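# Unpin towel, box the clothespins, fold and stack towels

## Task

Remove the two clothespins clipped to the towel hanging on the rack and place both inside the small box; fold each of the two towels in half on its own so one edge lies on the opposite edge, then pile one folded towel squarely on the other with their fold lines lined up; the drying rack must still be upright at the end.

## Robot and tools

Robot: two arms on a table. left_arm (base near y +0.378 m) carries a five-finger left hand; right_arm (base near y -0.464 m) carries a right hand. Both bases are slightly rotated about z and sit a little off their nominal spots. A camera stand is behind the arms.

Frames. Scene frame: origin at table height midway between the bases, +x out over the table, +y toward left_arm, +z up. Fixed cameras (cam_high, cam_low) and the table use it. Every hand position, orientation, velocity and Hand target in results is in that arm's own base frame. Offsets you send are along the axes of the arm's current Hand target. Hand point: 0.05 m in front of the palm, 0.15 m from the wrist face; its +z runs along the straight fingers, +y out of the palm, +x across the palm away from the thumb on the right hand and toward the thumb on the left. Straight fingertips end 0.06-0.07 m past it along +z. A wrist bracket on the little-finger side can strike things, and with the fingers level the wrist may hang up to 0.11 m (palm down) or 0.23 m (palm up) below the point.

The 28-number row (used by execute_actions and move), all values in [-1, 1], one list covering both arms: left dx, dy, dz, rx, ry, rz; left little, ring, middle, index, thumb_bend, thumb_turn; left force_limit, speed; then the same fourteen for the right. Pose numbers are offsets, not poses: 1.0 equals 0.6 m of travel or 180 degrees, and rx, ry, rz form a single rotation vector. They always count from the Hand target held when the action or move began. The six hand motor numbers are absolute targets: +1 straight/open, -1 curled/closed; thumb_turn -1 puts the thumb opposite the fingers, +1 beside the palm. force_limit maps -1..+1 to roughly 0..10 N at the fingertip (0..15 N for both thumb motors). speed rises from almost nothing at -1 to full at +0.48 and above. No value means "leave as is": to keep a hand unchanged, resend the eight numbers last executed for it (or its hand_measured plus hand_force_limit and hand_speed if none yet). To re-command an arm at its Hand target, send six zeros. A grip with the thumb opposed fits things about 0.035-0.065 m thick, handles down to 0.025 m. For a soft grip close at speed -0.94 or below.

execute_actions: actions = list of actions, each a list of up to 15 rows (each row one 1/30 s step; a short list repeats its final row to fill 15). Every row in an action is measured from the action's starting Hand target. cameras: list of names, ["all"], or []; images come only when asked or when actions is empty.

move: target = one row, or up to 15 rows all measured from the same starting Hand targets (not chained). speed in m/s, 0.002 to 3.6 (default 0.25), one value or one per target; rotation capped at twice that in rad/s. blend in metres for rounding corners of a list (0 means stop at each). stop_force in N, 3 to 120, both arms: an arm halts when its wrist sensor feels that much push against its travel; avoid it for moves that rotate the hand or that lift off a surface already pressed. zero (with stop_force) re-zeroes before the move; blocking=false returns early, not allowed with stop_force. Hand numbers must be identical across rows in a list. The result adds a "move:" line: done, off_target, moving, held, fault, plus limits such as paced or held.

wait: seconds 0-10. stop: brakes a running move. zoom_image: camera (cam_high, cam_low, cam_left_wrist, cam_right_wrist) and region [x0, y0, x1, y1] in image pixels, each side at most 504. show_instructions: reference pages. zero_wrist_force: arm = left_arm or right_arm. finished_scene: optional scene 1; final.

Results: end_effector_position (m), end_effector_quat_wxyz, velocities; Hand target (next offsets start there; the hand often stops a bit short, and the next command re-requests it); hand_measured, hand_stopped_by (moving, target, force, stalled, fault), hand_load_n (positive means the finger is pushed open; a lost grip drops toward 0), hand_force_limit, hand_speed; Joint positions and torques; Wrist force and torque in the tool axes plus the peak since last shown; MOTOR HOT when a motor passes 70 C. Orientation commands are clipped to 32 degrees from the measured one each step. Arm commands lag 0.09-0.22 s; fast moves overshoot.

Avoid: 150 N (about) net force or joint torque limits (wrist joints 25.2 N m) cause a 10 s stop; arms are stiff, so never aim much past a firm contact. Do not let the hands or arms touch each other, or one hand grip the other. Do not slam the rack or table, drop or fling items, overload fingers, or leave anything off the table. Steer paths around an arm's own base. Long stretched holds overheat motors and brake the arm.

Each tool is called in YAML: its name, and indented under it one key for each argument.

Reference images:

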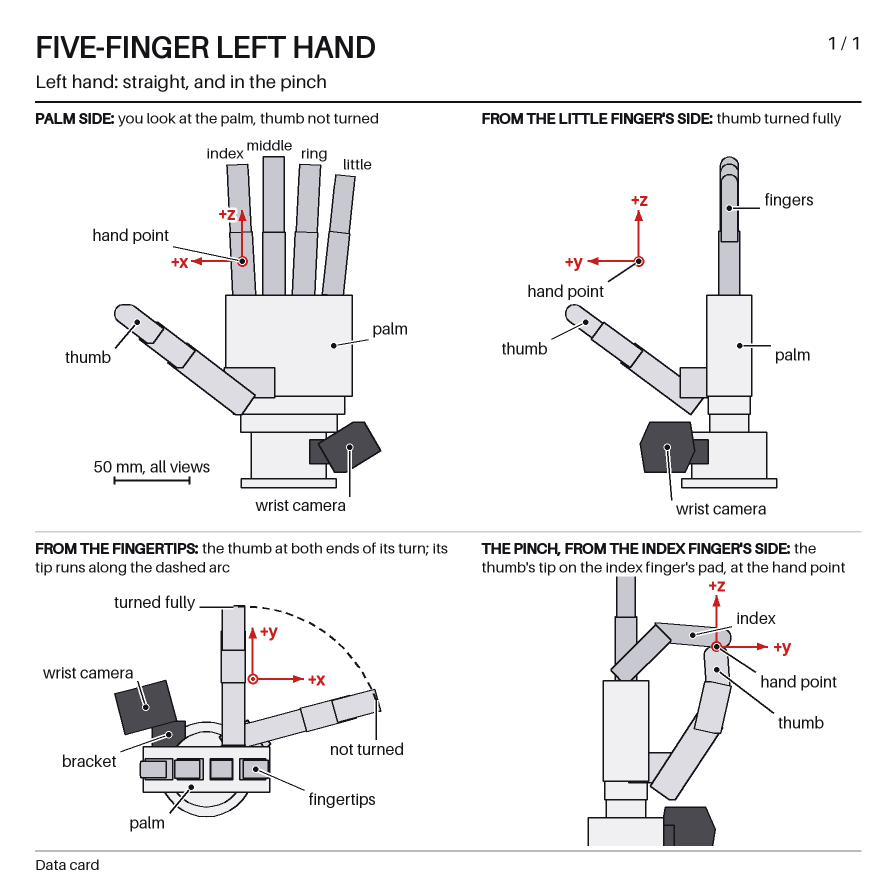

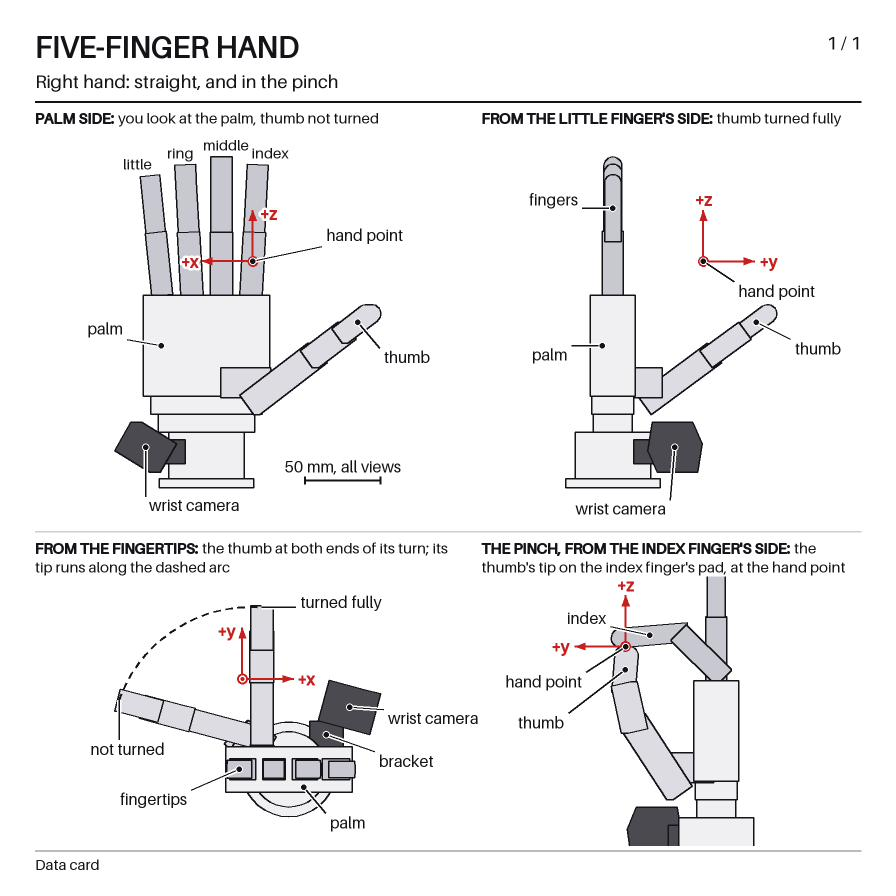

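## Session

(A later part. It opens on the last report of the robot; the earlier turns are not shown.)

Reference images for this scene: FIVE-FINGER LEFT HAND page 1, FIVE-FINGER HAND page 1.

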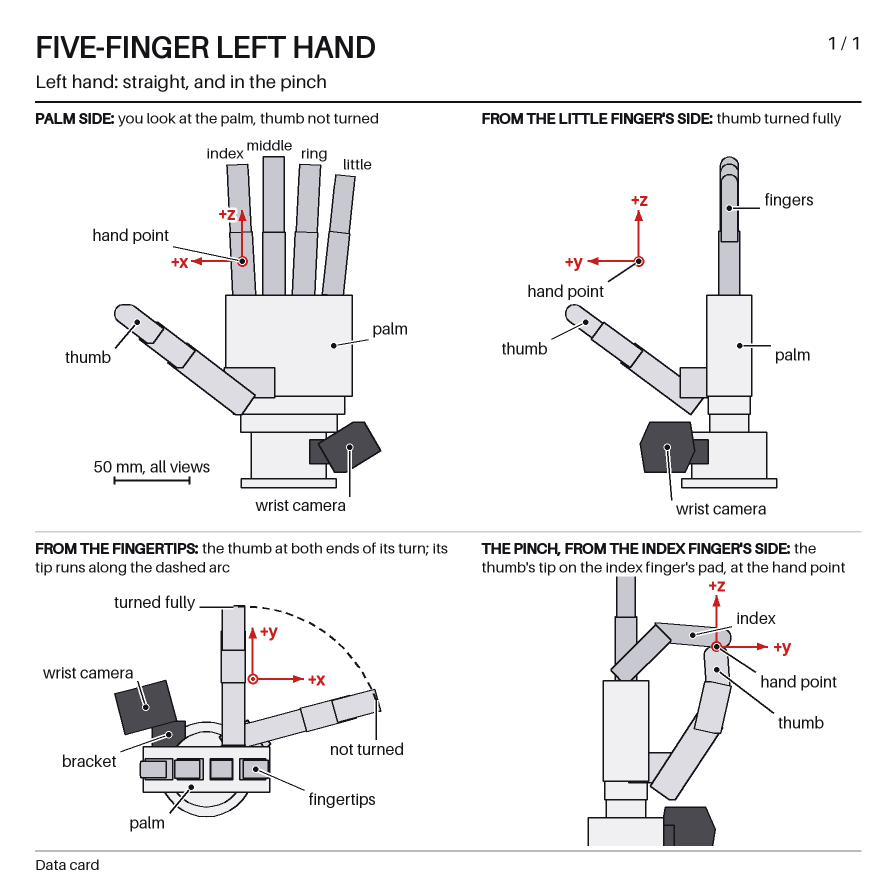

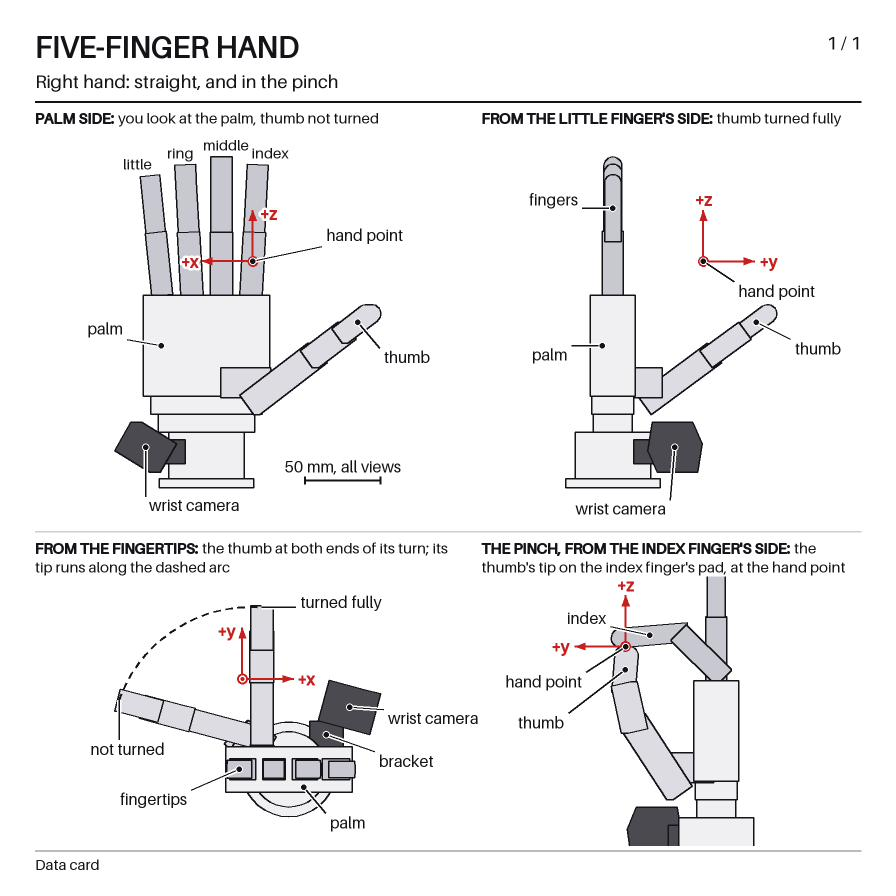

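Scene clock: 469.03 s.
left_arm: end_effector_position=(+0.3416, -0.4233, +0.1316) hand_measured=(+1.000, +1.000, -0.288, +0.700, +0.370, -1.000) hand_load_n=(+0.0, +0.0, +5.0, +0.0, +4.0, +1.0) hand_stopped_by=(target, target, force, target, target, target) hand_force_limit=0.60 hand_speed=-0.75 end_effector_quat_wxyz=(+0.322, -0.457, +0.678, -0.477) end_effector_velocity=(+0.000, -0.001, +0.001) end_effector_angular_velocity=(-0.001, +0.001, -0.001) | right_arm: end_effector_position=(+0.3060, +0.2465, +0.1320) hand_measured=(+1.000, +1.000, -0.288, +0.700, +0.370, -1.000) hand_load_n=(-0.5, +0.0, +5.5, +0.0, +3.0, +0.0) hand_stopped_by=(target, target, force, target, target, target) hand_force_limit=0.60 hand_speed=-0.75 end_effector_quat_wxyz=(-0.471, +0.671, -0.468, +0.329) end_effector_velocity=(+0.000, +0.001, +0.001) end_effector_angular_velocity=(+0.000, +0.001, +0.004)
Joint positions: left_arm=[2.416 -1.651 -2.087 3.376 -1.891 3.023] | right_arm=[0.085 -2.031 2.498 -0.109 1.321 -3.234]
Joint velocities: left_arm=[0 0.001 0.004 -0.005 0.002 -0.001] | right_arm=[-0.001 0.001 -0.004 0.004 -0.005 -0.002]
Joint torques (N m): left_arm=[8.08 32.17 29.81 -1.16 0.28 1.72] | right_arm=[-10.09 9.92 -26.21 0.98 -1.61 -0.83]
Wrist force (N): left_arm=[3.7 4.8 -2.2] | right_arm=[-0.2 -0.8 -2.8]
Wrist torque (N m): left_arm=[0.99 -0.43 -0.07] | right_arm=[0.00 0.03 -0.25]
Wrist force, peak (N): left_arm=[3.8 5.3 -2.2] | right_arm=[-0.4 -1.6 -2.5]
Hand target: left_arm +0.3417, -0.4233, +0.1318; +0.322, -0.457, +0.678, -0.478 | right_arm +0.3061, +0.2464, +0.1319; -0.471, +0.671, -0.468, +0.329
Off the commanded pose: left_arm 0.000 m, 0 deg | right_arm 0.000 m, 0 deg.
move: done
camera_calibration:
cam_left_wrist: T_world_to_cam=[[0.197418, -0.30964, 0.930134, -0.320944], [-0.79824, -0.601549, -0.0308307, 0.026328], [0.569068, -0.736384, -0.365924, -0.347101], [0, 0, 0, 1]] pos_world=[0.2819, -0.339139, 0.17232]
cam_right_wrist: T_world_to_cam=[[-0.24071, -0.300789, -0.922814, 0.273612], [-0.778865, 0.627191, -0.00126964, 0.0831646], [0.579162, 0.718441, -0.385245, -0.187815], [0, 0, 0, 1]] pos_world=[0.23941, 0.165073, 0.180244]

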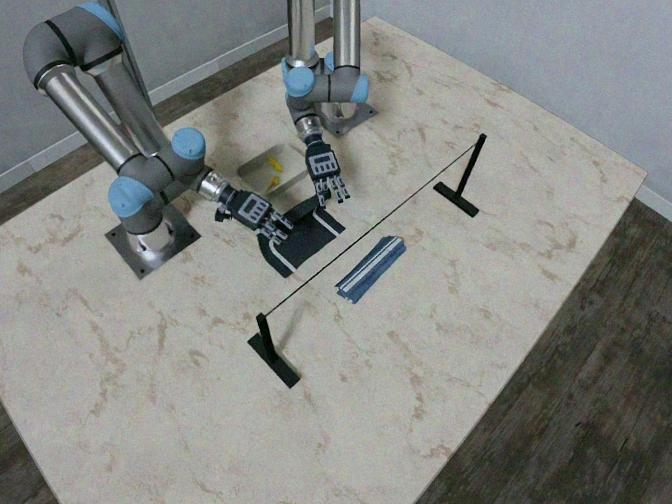

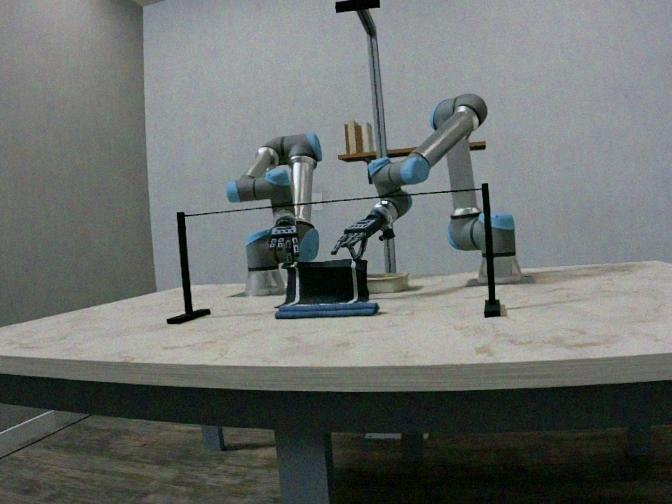

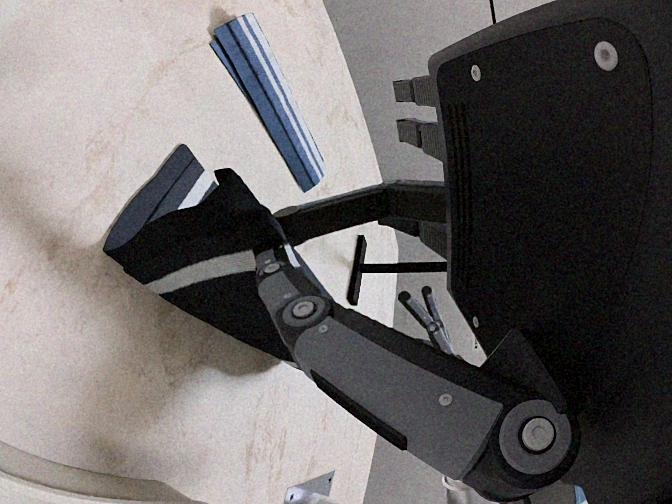

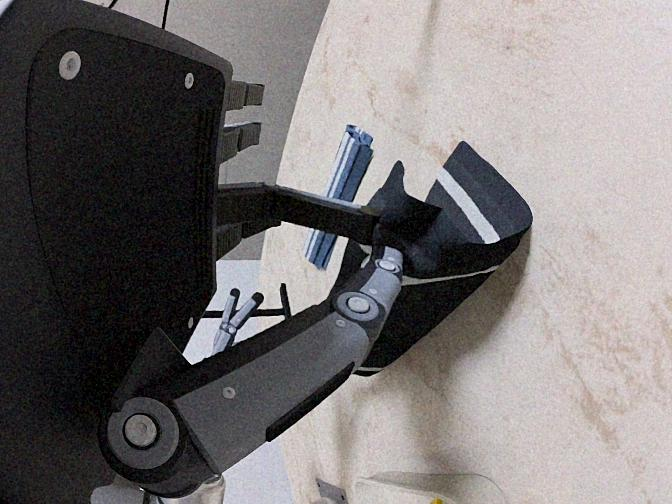

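move:
  target: [0.0329,0.0898,-0.0333,0,0,0,1,1,-0.45,0.7,0.37,-1,0.6,-0.75, -0.0163,0.0903,-0.0343,0,0,0,1,1,-0.45,0.7,0.37,-1,0.6,-0.75]
  speed: 0.05
  cameras: ["cam_high","cam_low","cam_right_wrist","cam_left_wrist"]

zoom_image:
  camera: "cam_high"
  region: [250, 160, 390, 290]

Scene clock: 470.70 s.
left_arm: end_effector_position=(+0.3058, -0.4271, +0.0937) hand_measured=(+1.000, +1.000, -0.288, +0.700, +0.370, -1.000) hand_load_n=(+0.0, +0.0, +5.0, +0.0, +4.0, +0.5) hand_stopped_by=(target, target, force, target, target, target) hand_force_limit=0.60 hand_speed=-0.75 end_effector_quat_wxyz=(+0.322, -0.457, +0.678, -0.477) end_effector_velocity=(+0.001, +0.000, +0.001) end_effector_angular_velocity=(+0.002, +0.000, -0.003) | right_arm: end_effector_position=(+0.2760, +0.2434, +0.0979) hand_measured=(+1.000, +1.000, -0.288, +0.700, +0.370, -1.000) hand_load_n=(+0.0, +0.0, +5.5, +0.0, +3.0, +0.5) hand_stopped_by=(target, target, force, target, target, target) hand_force_limit=0.60 hand_speed=-0.75 end_effector_quat_wxyz=(-0.471, +0.671, -0.468, +0.329)
Joint positions: left_arm=[2.329 -1.693 -2.163 3.481 -1.973 2.989] | right_arm=[0.081 -2.075 2.616 -0.182 1.317 -3.236]
Joint velocities: left_arm=[0.002 0.002 0.003 -0.005 0.004 0.003] | right_arm=[within noise]
Joint torques (N m): left_arm=[7.35 30.75 27.07 -1.14 1.61 1.69] | right_arm=[-9.31 0.69 -26.74 0.68 -0.5 -1.68]
Wrist force (N): left_arm=[3.5 4.4 -2.3] | right_arm=[-0.2 -0.6 -2.5]
Wrist torque (N m): left_arm=[0.98 -0.38 0.09] | right_arm=[0.02 0.03 -0.03]
Wrist force, peak (N): left_arm=[3.7 5.3 -2.3] | right_arm=[-0.6 0.4 -2.8]
Hand target: left_arm +0.3059, -0.4272, +0.0939; +0.322, -0.457, +0.678, -0.478 (not the last commanded pose) | right_arm +0.2760, +0.2434, +0.0979; -0.471, +0.671, -0.469, +0.329 (not the last commanded pose)
Off the commanded pose: left_arm 0.008 m, 0 deg | right_arm 0.013 m, 0 deg.
move: held (right_arm; a check stopped the path), off_target (left_arm; braked when a check withheld steps of right_arm); limits=held
pose unreachable (right arm): on one or more control steps of this call, first in action 0 (counted from 0), this arm could not follow its commanded pose, so it was not sent that pose on those steps. It may still have moved: this result reports where it is.
cause: moving toward the commanded pose would bring two parts of the arm too close to each other (joints 3 (elbow) to 5 (wrist 2) lie between them).
camera_calibration:
cam_left_wrist: T_world_to_cam=[[0.197512, -0.309595, 0.930129, -0.279819], [-0.798061, -0.601788, -0.0308391, -0.00596792], [0.569288, -0.736208, -0.365936, -0.343404], [0, 0, 0, 1]] pos_world=[0.246001, -0.343039, 0.13442]
cam_right_wrist: T_world_to_cam=[[-0.24098, -0.300931, -0.922697, 0.234083], [-0.778799, 0.627273, -0.00118244, 0.0615972], [0.579138, 0.71831, -0.385525, -0.181355], [0, 0, 0, 1]] pos_world=[0.209411, 0.162074, 0.146144]

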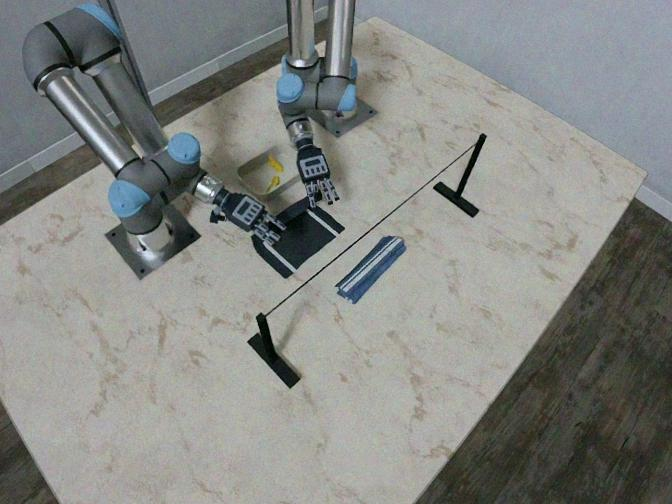

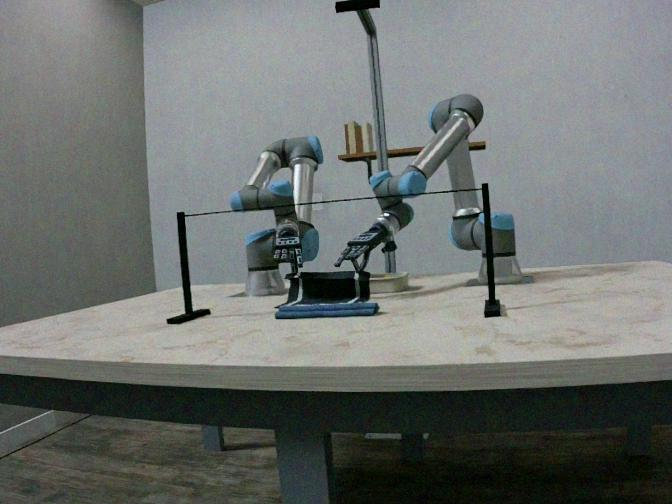

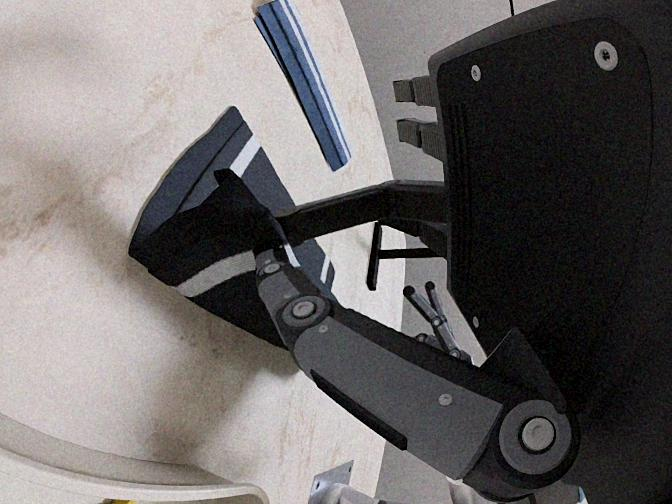

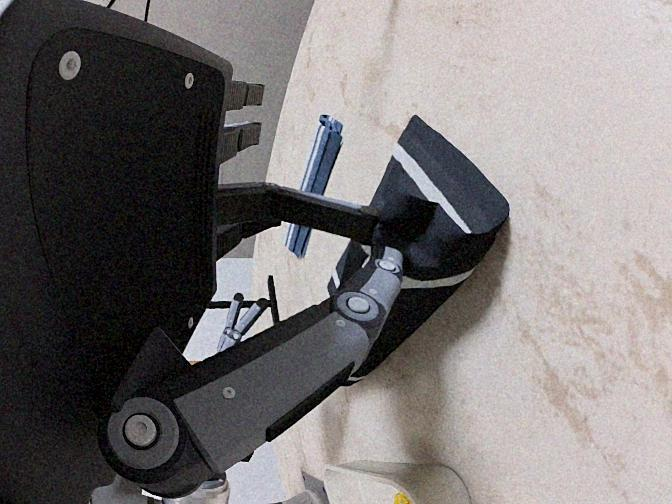

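Scaled by 3.600 from the camera's 672x504 image, which has a finer 960x720 frame.

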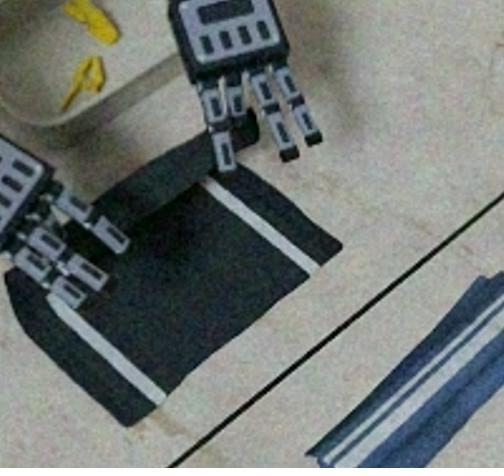

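move:
  target:
    - [-0.0118,0.0072,0.0335,0,0,0,1,1,-0.45,0.7,0.37,-1,0.6,-0.75, 0.0116,0.0149,0.0315,0,0,0,1,1,-0.45,0.7,0.37,-1,0.6,-0.75]
    - [-0.0239,0.0190,0.0690,0,0,0,1,1,-0.45,0.7,0.37,-1,0.6,-0.75, 0.0231,0.0268,0.0673,0,0,0,1,1,-0.45,0.7,0.37,-1,0.6,-0.75]
  speed: 0.05
  blend: 0.008
  cameras: ["cam_high","cam_low","cam_right_wrist","cam_left_wrist"]

zoom_image:
  camera: "cam_high"
  region: [250, 160, 390, 290]

zoom_image:
  camera: "cam_low"
  region: [230, 200, 410, 340]

Scene clock: 473.03 s.
left_arm: end_effector_position=(+0.3439, -0.4271, +0.0693) hand_measured=(+1.000, +1.000, -0.288, +0.700, +0.370, -1.000) hand_load_n=(+0.0, +0.0, +5.0, +0.0, +4.0, +0.5) hand_stopped_by=(target, target, force, target, target, target) hand_force_limit=0.60 hand_speed=-0.75 end_effector_quat_wxyz=(+0.322, -0.457, +0.678, -0.478) | right_arm: end_effector_position=(+0.3114, +0.2416, +0.0691) hand_measured=(+1.000, +1.000, -0.288, +0.700, +0.370, -1.000) hand_load_n=(+0.0, +0.0, +5.5, +0.0, +3.0, +0.0) hand_stopped_by=(target, target, force, target, target, target) hand_force_limit=0.60 hand_speed=-0.75 end_effector_quat_wxyz=(-0.471, +0.671, -0.469, +0.329)
Joint positions: left_arm=[2.412 -1.771 -2.151 3.558 -1.895 3.021] | right_arm=[0.045 -1.879 2.616 -0.375 1.283 -3.249]
Joint torques (N m): left_arm=[-6.78 35.15 12.23 -0.7 -2.2 -1.72] | right_arm=[12.77 -6.49 -10.71 0.77 1.64 1.29]
Wrist force (N): left_arm=[3.8 4.5 -1.9] | right_arm=[-0.4 -0.5 -2.5]
Wrist torque (N m): left_arm=[0.92 -0.43 -0.06] | right_arm=[0.04 0.04 -0.02]
Wrist force, peak (N): left_arm=[3.7 4.8 -2.3] | right_arm=[-0.5 -0.8 -3.0]
Hand target: left_arm +0.3438, -0.4271, +0.0693; +0.322, -0.457, +0.678, -0.478 | right_arm +0.3113, +0.2416, +0.0690; -0.471, +0.671, -0.469, +0.329
Off the commanded pose: left_arm 0.000 m, 0 deg | right_arm 0.000 m, 0 deg.
move: done
camera_calibration:
cam_left_wrist: T_world_to_cam=[[0.197175, -0.309467, 0.930243, -0.264418], [-0.798082, -0.60175, -0.031024, 0.0238627], [0.569375, -0.736293, -0.36563, -0.374132], [0, 0, 0, 1]] pos_world=[0.284202, -0.34294, 0.10992]
cam_right_wrist: T_world_to_cam=[[-0.240934, -0.30097, -0.922696, 0.215463], [-0.778814, 0.627254, -0.00123763, 0.0903376], [0.579137, 0.71831, -0.385526, -0.211594], [0, 0, 0, 1]] pos_world=[0.244811, 0.160174, 0.117344]

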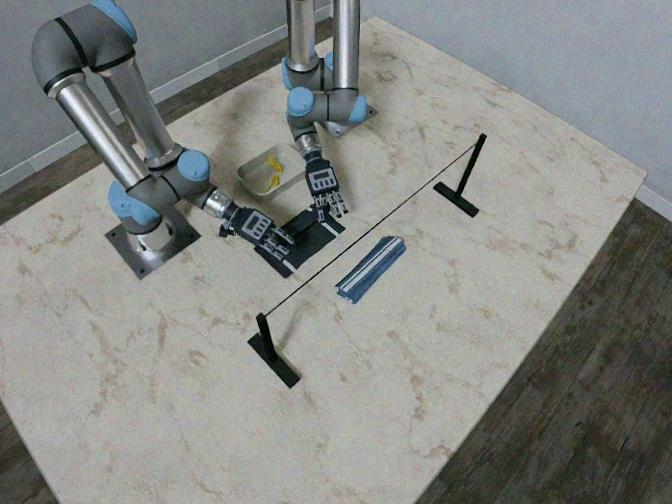

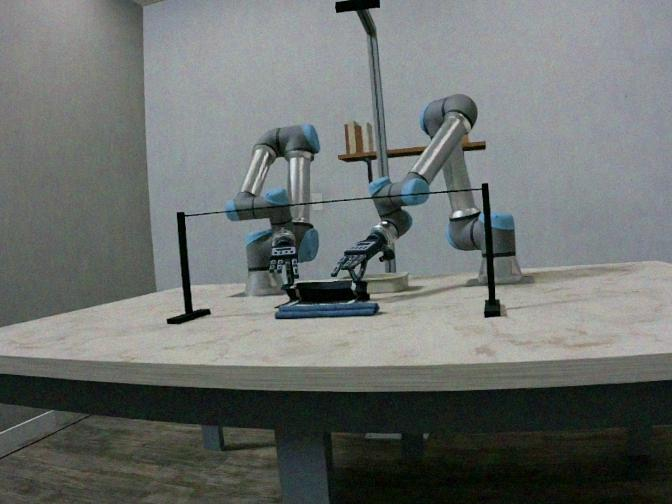

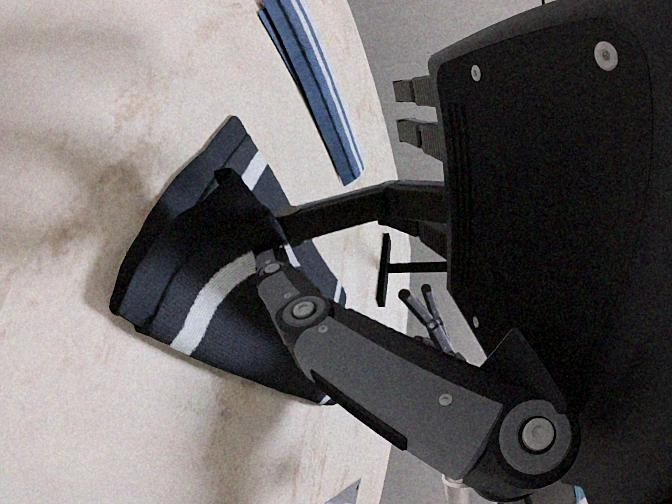

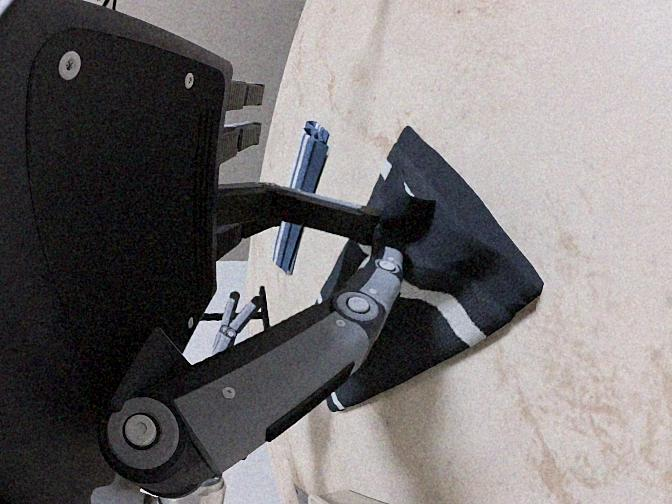

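Scaled by 3.600 from the camera's 672x504 image, which has a finer 960x720 frame.

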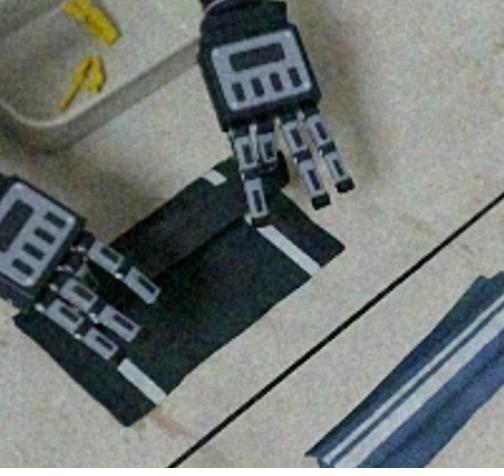

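Scaled by 2.800 from the camera's 672x504 image, which has a finer 960x720 frame.

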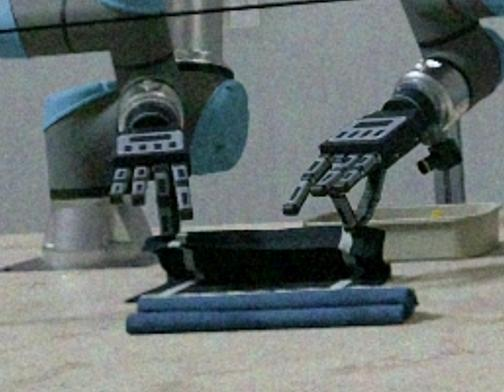

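move:
  target:
    - [-0.0116,0.0094,0.0328,0,0,0,1,1,-0.45,0.7,0.37,-1,0.6,-0.75, 0.0107,0.0093,0.0331,0,0,0,1,1,-0.45,0.7,0.37,-1,0.6,-0.75]
    - [-0.0182,0.0182,0.0525,0,0,0,1,1,-0.45,0.7,0.37,-1,0.6,-0.75, 0.0166,0.0180,0.0528,0,0,0,1,1,-0.45,0.7,0.37,-1,0.6,-0.75]
  speed: 0.04
  blend: 0.005
  cameras: ["cam_high","cam_low","cam_right_wrist","cam_left_wrist"]

zoom_image:
  camera: "cam_high"
  region: [250, 160, 390, 290]

zoom_image:
  camera: "cam_low"
  region: [230, 200, 410, 340]

Scene clock: 474.53 s.
left_arm: end_effector_position=(+0.3721, -0.4267, +0.0484) hand_measured=(+1.000, +1.000, -0.288, +0.700, +0.370, -1.000) hand_load_n=(+0.0, -0.5, +5.0, +0.0, +4.0, +0.5) hand_stopped_by=(target, target, force, target, target, target) hand_force_limit=0.60 hand_speed=-0.75 end_effector_quat_wxyz=(+0.322, -0.457, +0.678, -0.478) | right_arm: end_effector_position=(+0.3394, +0.2412, +0.0482) hand_measured=(+1.000, +1.000, -0.288, +0.700, +0.370, -1.000) hand_load_n=(+0.0, -0.5, +5.5, +0.0, +3.0, +0.0) hand_stopped_by=(target, target, force, target, target, target) hand_force_limit=0.60 hand_speed=-0.75 end_effector_quat_wxyz=(-0.471, +0.671, -0.468, +0.329)
Joint positions: left_arm=[2.468 -1.838 -2.135 3.616 -1.844 3.041] | right_arm=[0.034 -1.724 2.593 -0.506 1.273 -3.253]
Joint torques (N m): left_arm=[-9.33 38.95 12.85 -0.87 -2.44 -0.99] | right_arm=[8.67 -17.56 -7.29 1.3 1 0.39]
Wrist force (N): left_arm=[3.7 4.4 -1.5] | right_arm=[-0.4 -0.6 -2.7]
Wrist torque (N m): left_arm=[0.93 -0.41 -0.08] | right_arm=[0.04 0.05 -0.02]
Wrist force, peak (N): left_arm=[4.3 4.4 -2.2] | right_arm=[-0.5 -0.3 -3.1]
Hand target: left_arm +0.3720, -0.4267, +0.0484; +0.322, -0.457, +0.678, -0.478 | right_arm +0.3393, +0.2412, +0.0481; -0.471, +0.671, -0.469, +0.329
Off the commanded pose: left_arm 0.000 m, 0 deg | right_arm 0.000 m, 0 deg.
move: done
camera_calibration:
cam_left_wrist: T_world_to_cam=[[0.197134, -0.309498, 0.930242, -0.25041], [-0.798092, -0.601734, -0.0310717, 0.0459741], [0.569374, -0.736293, -0.36563, -0.397535], [0, 0, 0, 1]] pos_world=[0.312402, -0.34254, 0.0890199]
cam_right_wrist: T_world_to_cam=[[-0.240881, -0.300911, -0.922729, 0.202784], [-0.778733, 0.627355, -0.00129575, 0.112337], [0.579268, 0.718247, -0.385447, -0.235614], [0, 0, 0, 1]] pos_world=[0.272811, 0.159774, 0.0964437]

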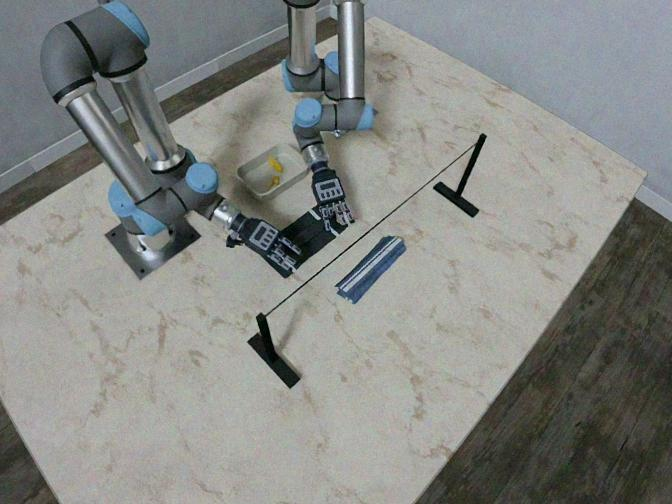

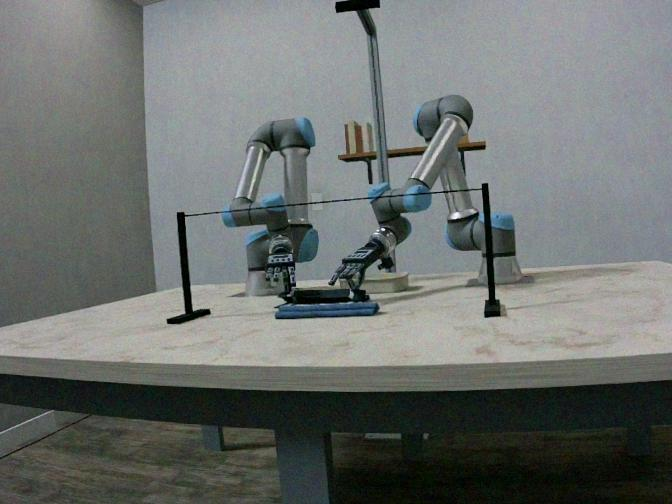

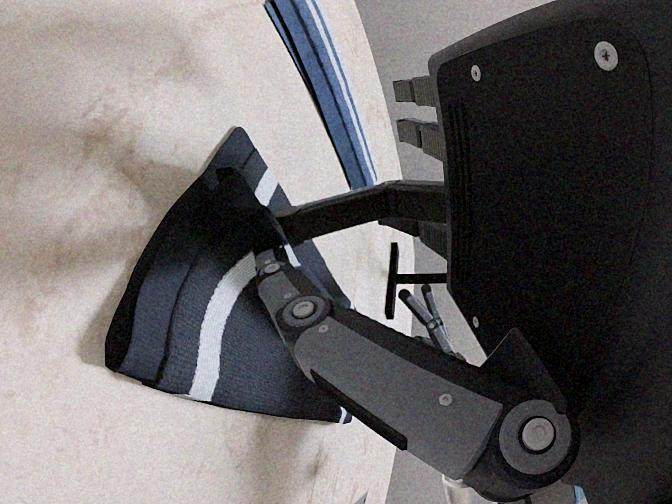

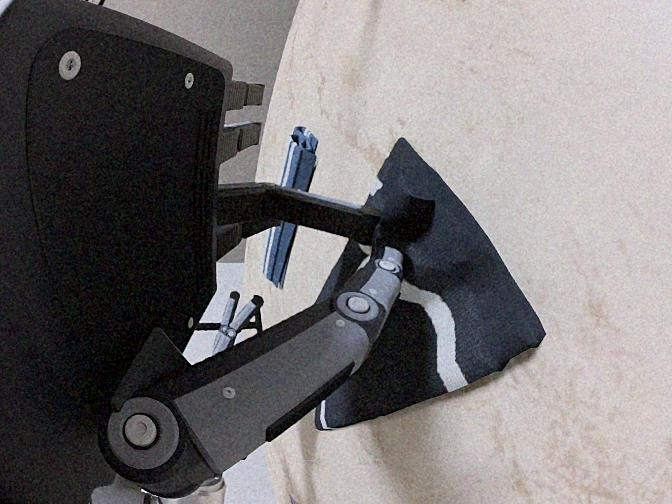

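Scaled by 3.600 from the camera's 672x504 image, which has a finer 960x720 frame.

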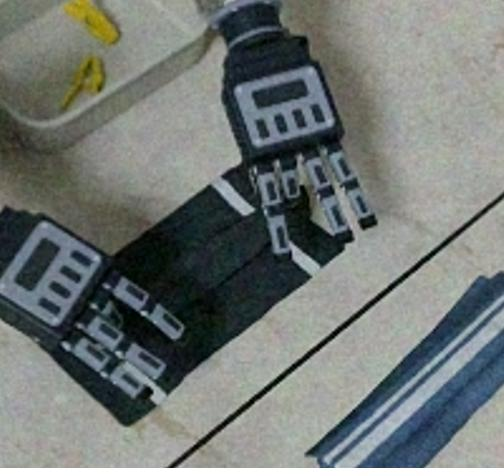

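Scaled by 2.800 from the camera's 672x504 image, which has a finer 960x720 frame.

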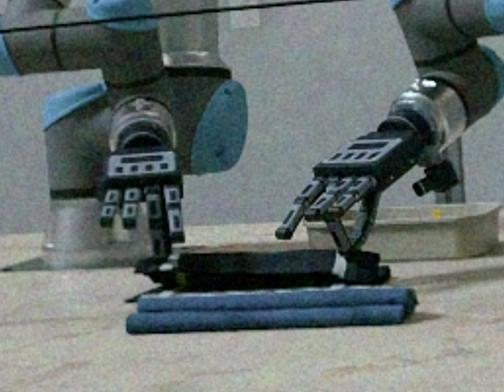

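move:
  target: [0.0038,0.0345,0.0028,0,0,0,1,1,-0.45,0.7,0.37,-1,0.6,-0.75, -0.0034,0.0345,0.0026,0,0,0,1,1,-0.45,0.7,0.37,-1,0.6,-0.75]
  speed: 0.025
  stop_force: 10
  cameras: ["cam_high","cam_low","cam_right_wrist","cam_left_wrist"]

zoom_image:
  camera: "cam_right_wrist"
  region: [280, 100, 600, 460]

zoom_image:
  camera: "cam_left_wrist"
  region: [80, 100, 400, 460]

Scene clock: 476.63 s.
left_arm: end_effector_position=(+0.3662, -0.4268, +0.0283) hand_measured=(+1.000, +1.000, -0.288, +0.700, +0.370, -1.000) hand_load_n=(+0.0, +0.0, +6.0, +0.0, +3.5, +0.5) hand_stopped_by=(target, target, force, target, target, target) hand_force_limit=0.60 hand_speed=-0.75 end_effector_quat_wxyz=(+0.322, -0.457, +0.678, -0.478) | right_arm: end_effector_position=(+0.3334, +0.2412, +0.0281) hand_measured=(+1.000, +1.000, -0.288, +0.700, +0.370, -1.000) hand_load_n=(+0.0, +0.0, +5.5, +0.0, +2.5, +0.0) hand_stopped_by=(target, target, force, target, target, target) hand_force_limit=0.60 hand_speed=-0.75 end_effector_quat_wxyz=(-0.471, +0.671, -0.469, +0.329)
Joint positions: left_arm=[2.457 -1.876 -2.158 3.676 -1.854 3.037] | right_arm=[0.035 -1.667 2.633 -0.603 1.274 -3.253]
Joint torques (N m): left_arm=[7.07 36.71 24.48 -1.19 1.63 1.34] | right_arm=[9.11 -16.79 -18.98 1.31 0.88 1.29]
Wrist force (N): left_arm=[3.7 2.0 -2.6] | right_arm=[0.0 -1.4 -2.8]
Wrist torque (N m): left_arm=[0.82 -0.46 0.18] | right_arm=[0.00 0.01 -0.11]
Wrist force, peak (N): left_arm=[3.8 4.7 -1.9] | right_arm=[-0.4 -1.6 -3.0]
Hand target: left_arm +0.3662, -0.4268, +0.0283; +0.322, -0.457, +0.678, -0.478 | right_arm +0.3334, +0.2412, +0.0281; -0.471, +0.671, -0.469, +0.329
Off the commanded pose: left_arm 0.000 m, 0 deg | right_arm 0.000 m, 0 deg.
move: done
camera_calibration:
cam_left_wrist: T_world_to_cam=[[0.197208, -0.309441, 0.930245, -0.230657], [-0.798074, -0.601763, -0.0309855, 0.0404819], [0.569375, -0.736293, -0.365629, -0.401505], [0, 0, 0, 1]] pos_world=[0.306402, -0.34264, 0.0690199]
cam_right_wrist: T_world_to_cam=[[-0.240996, -0.300948, -0.922687, 0.182948], [-0.778843, 0.627218, -0.00115128, 0.107616], [0.579072, 0.718351, -0.385548, -0.239875], [0, 0, 0, 1]] pos_world=[0.266811, 0.159874, 0.0764441]

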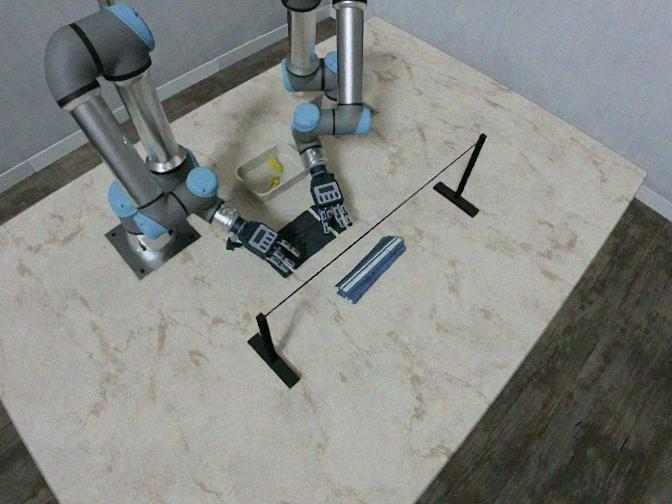

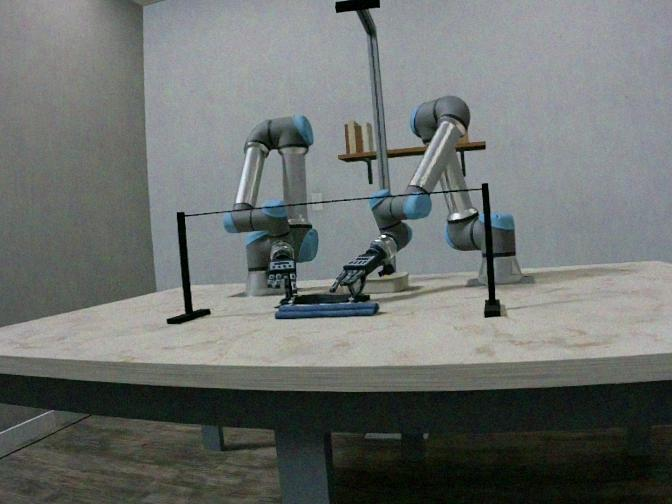

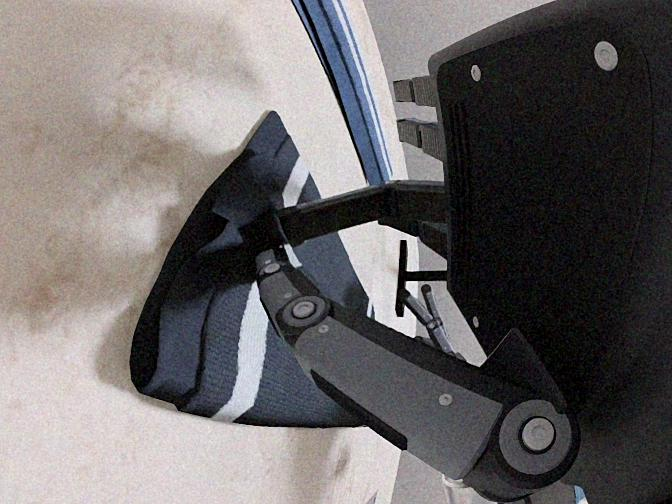

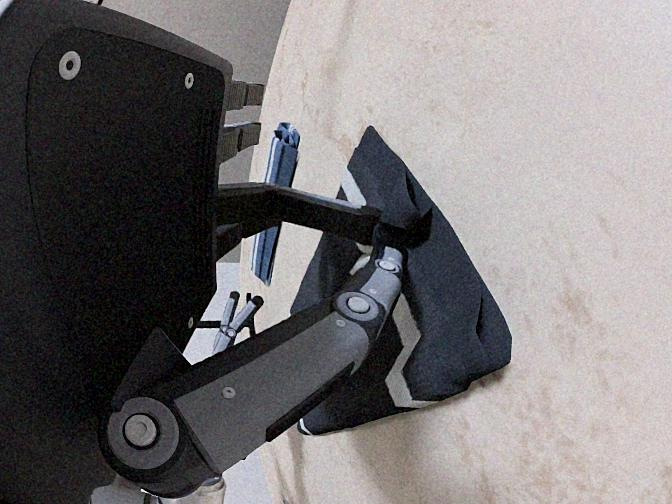

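Scaled by 1.400 from the camera's 672x504 image, which has a finer 960x720 frame.

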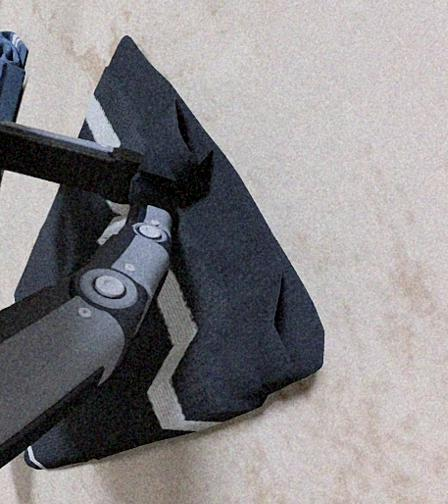

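Scaled by 1.400 from the camera's 672x504 image, which has a finer 960x720 frame.

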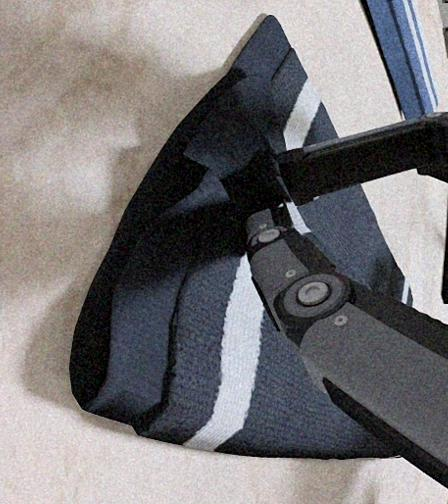

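move:
  target: [0,0,0,0,0,0,1,1,0.1,0.7,0.37,-1,0.3,-0.6, 0,0,0,0,0,0,1,1,0.1,0.7,0.37,-1,0.3,-0.6]
  speed: 0.025
  cameras: ["cam_right_wrist","cam_left_wrist"]

Scene clock: 477.40 s.
left_arm: end_effector_position=(+0.3662, -0.4268, +0.0283) hand_measured=(+1.000, +1.000, +0.100, +0.700, +0.370, -1.000) hand_load_n=(+0.0, +0.0, +0.0, +0.0, +0.0, +0.0) hand_stopped_by=(target, target, target, target, target, target) hand_force_limit=0.30 hand_speed=-0.60 end_effector_quat_wxyz=(+0.322, -0.457, +0.678, -0.478) | right_arm: end_effector_position=(+0.3333, +0.2412, +0.0281) hand_measured=(+1.000, +1.000, +0.100, +0.700, +0.370, -1.000) hand_load_n=(+0.0, -0.5, -0.5, +0.0, +0.0, +0.5) hand_stopped_by=(target, target, target, target, target, target) hand_force_limit=0.30 hand_speed=-0.60 end_effector_quat_wxyz=(-0.471, +0.671, -0.469, +0.329)
Joint positions: left_arm=[2.457 -1.876 -2.158 3.676 -1.854 3.037] | right_arm=[0.035 -1.667 2.633 -0.603 1.274 -3.253]
Joint torques (N m): left_arm=[5.92 36.14 23.64 0.44 1.61 1.33] | right_arm=[7.38 -16.78 -19.3 0.52 0.3 0.71]
Wrist force (N): left_arm=[3.4 4.6 -2.1] | right_arm=[0.0 -0.5 -2.8]
Wrist torque (N m): left_arm=[0.94 -0.44 0.12] | right_arm=[0.04 0.07 -0.11]
Wrist force, peak (N): left_arm=[3.5 4.6 -2.1] | right_arm=[-0.2 -1.6 -2.7]
Hand target: left_arm +0.3662, -0.4268, +0.0283; +0.322, -0.457, +0.678, -0.478 | right_arm +0.3334, +0.2412, +0.0281; -0.471, +0.671, -0.469, +0.329
Off the commanded pose: left_arm 0.000 m, 0 deg | right_arm 0.000 m, 0 deg.
move: done
camera_calibration:
cam_left_wrist: T_world_to_cam=[[0.197208, -0.309441, 0.930245, -0.230657], [-0.798074, -0.601763, -0.0309855, 0.0404819], [0.569375, -0.736293, -0.365629, -0.401505], [0, 0, 0, 1]] pos_world=[0.306402, -0.34264, 0.0690199]
cam_right_wrist: T_world_to_cam=[[-0.240996, -0.300948, -0.922687, 0.182948], [-0.778843, 0.627218, -0.00115128, 0.107616], [0.579072, 0.718351, -0.385548, -0.239875], [0, 0, 0, 1]] pos_world=[0.266811, 0.159874, 0.0764441]
Images, in order (width x height): cam_left_wrist 672x504, cam_right_wrist 672x504.

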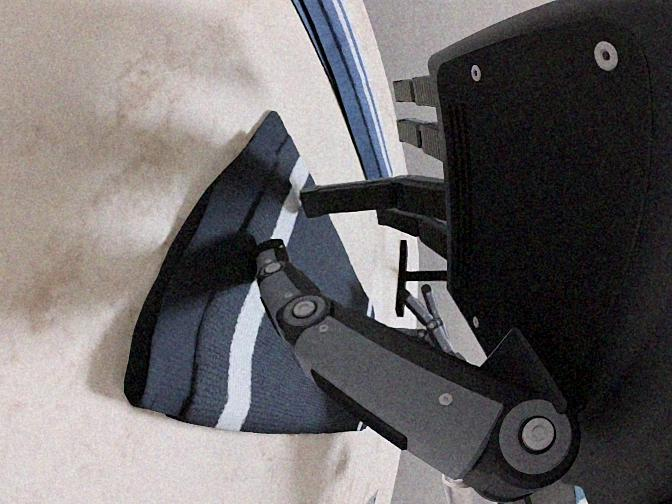

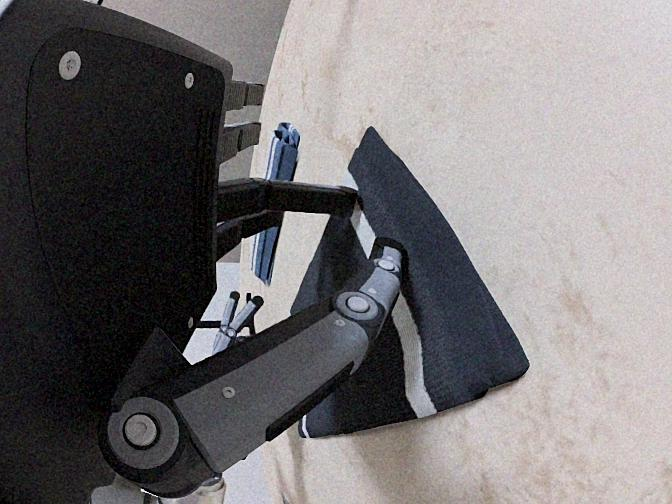

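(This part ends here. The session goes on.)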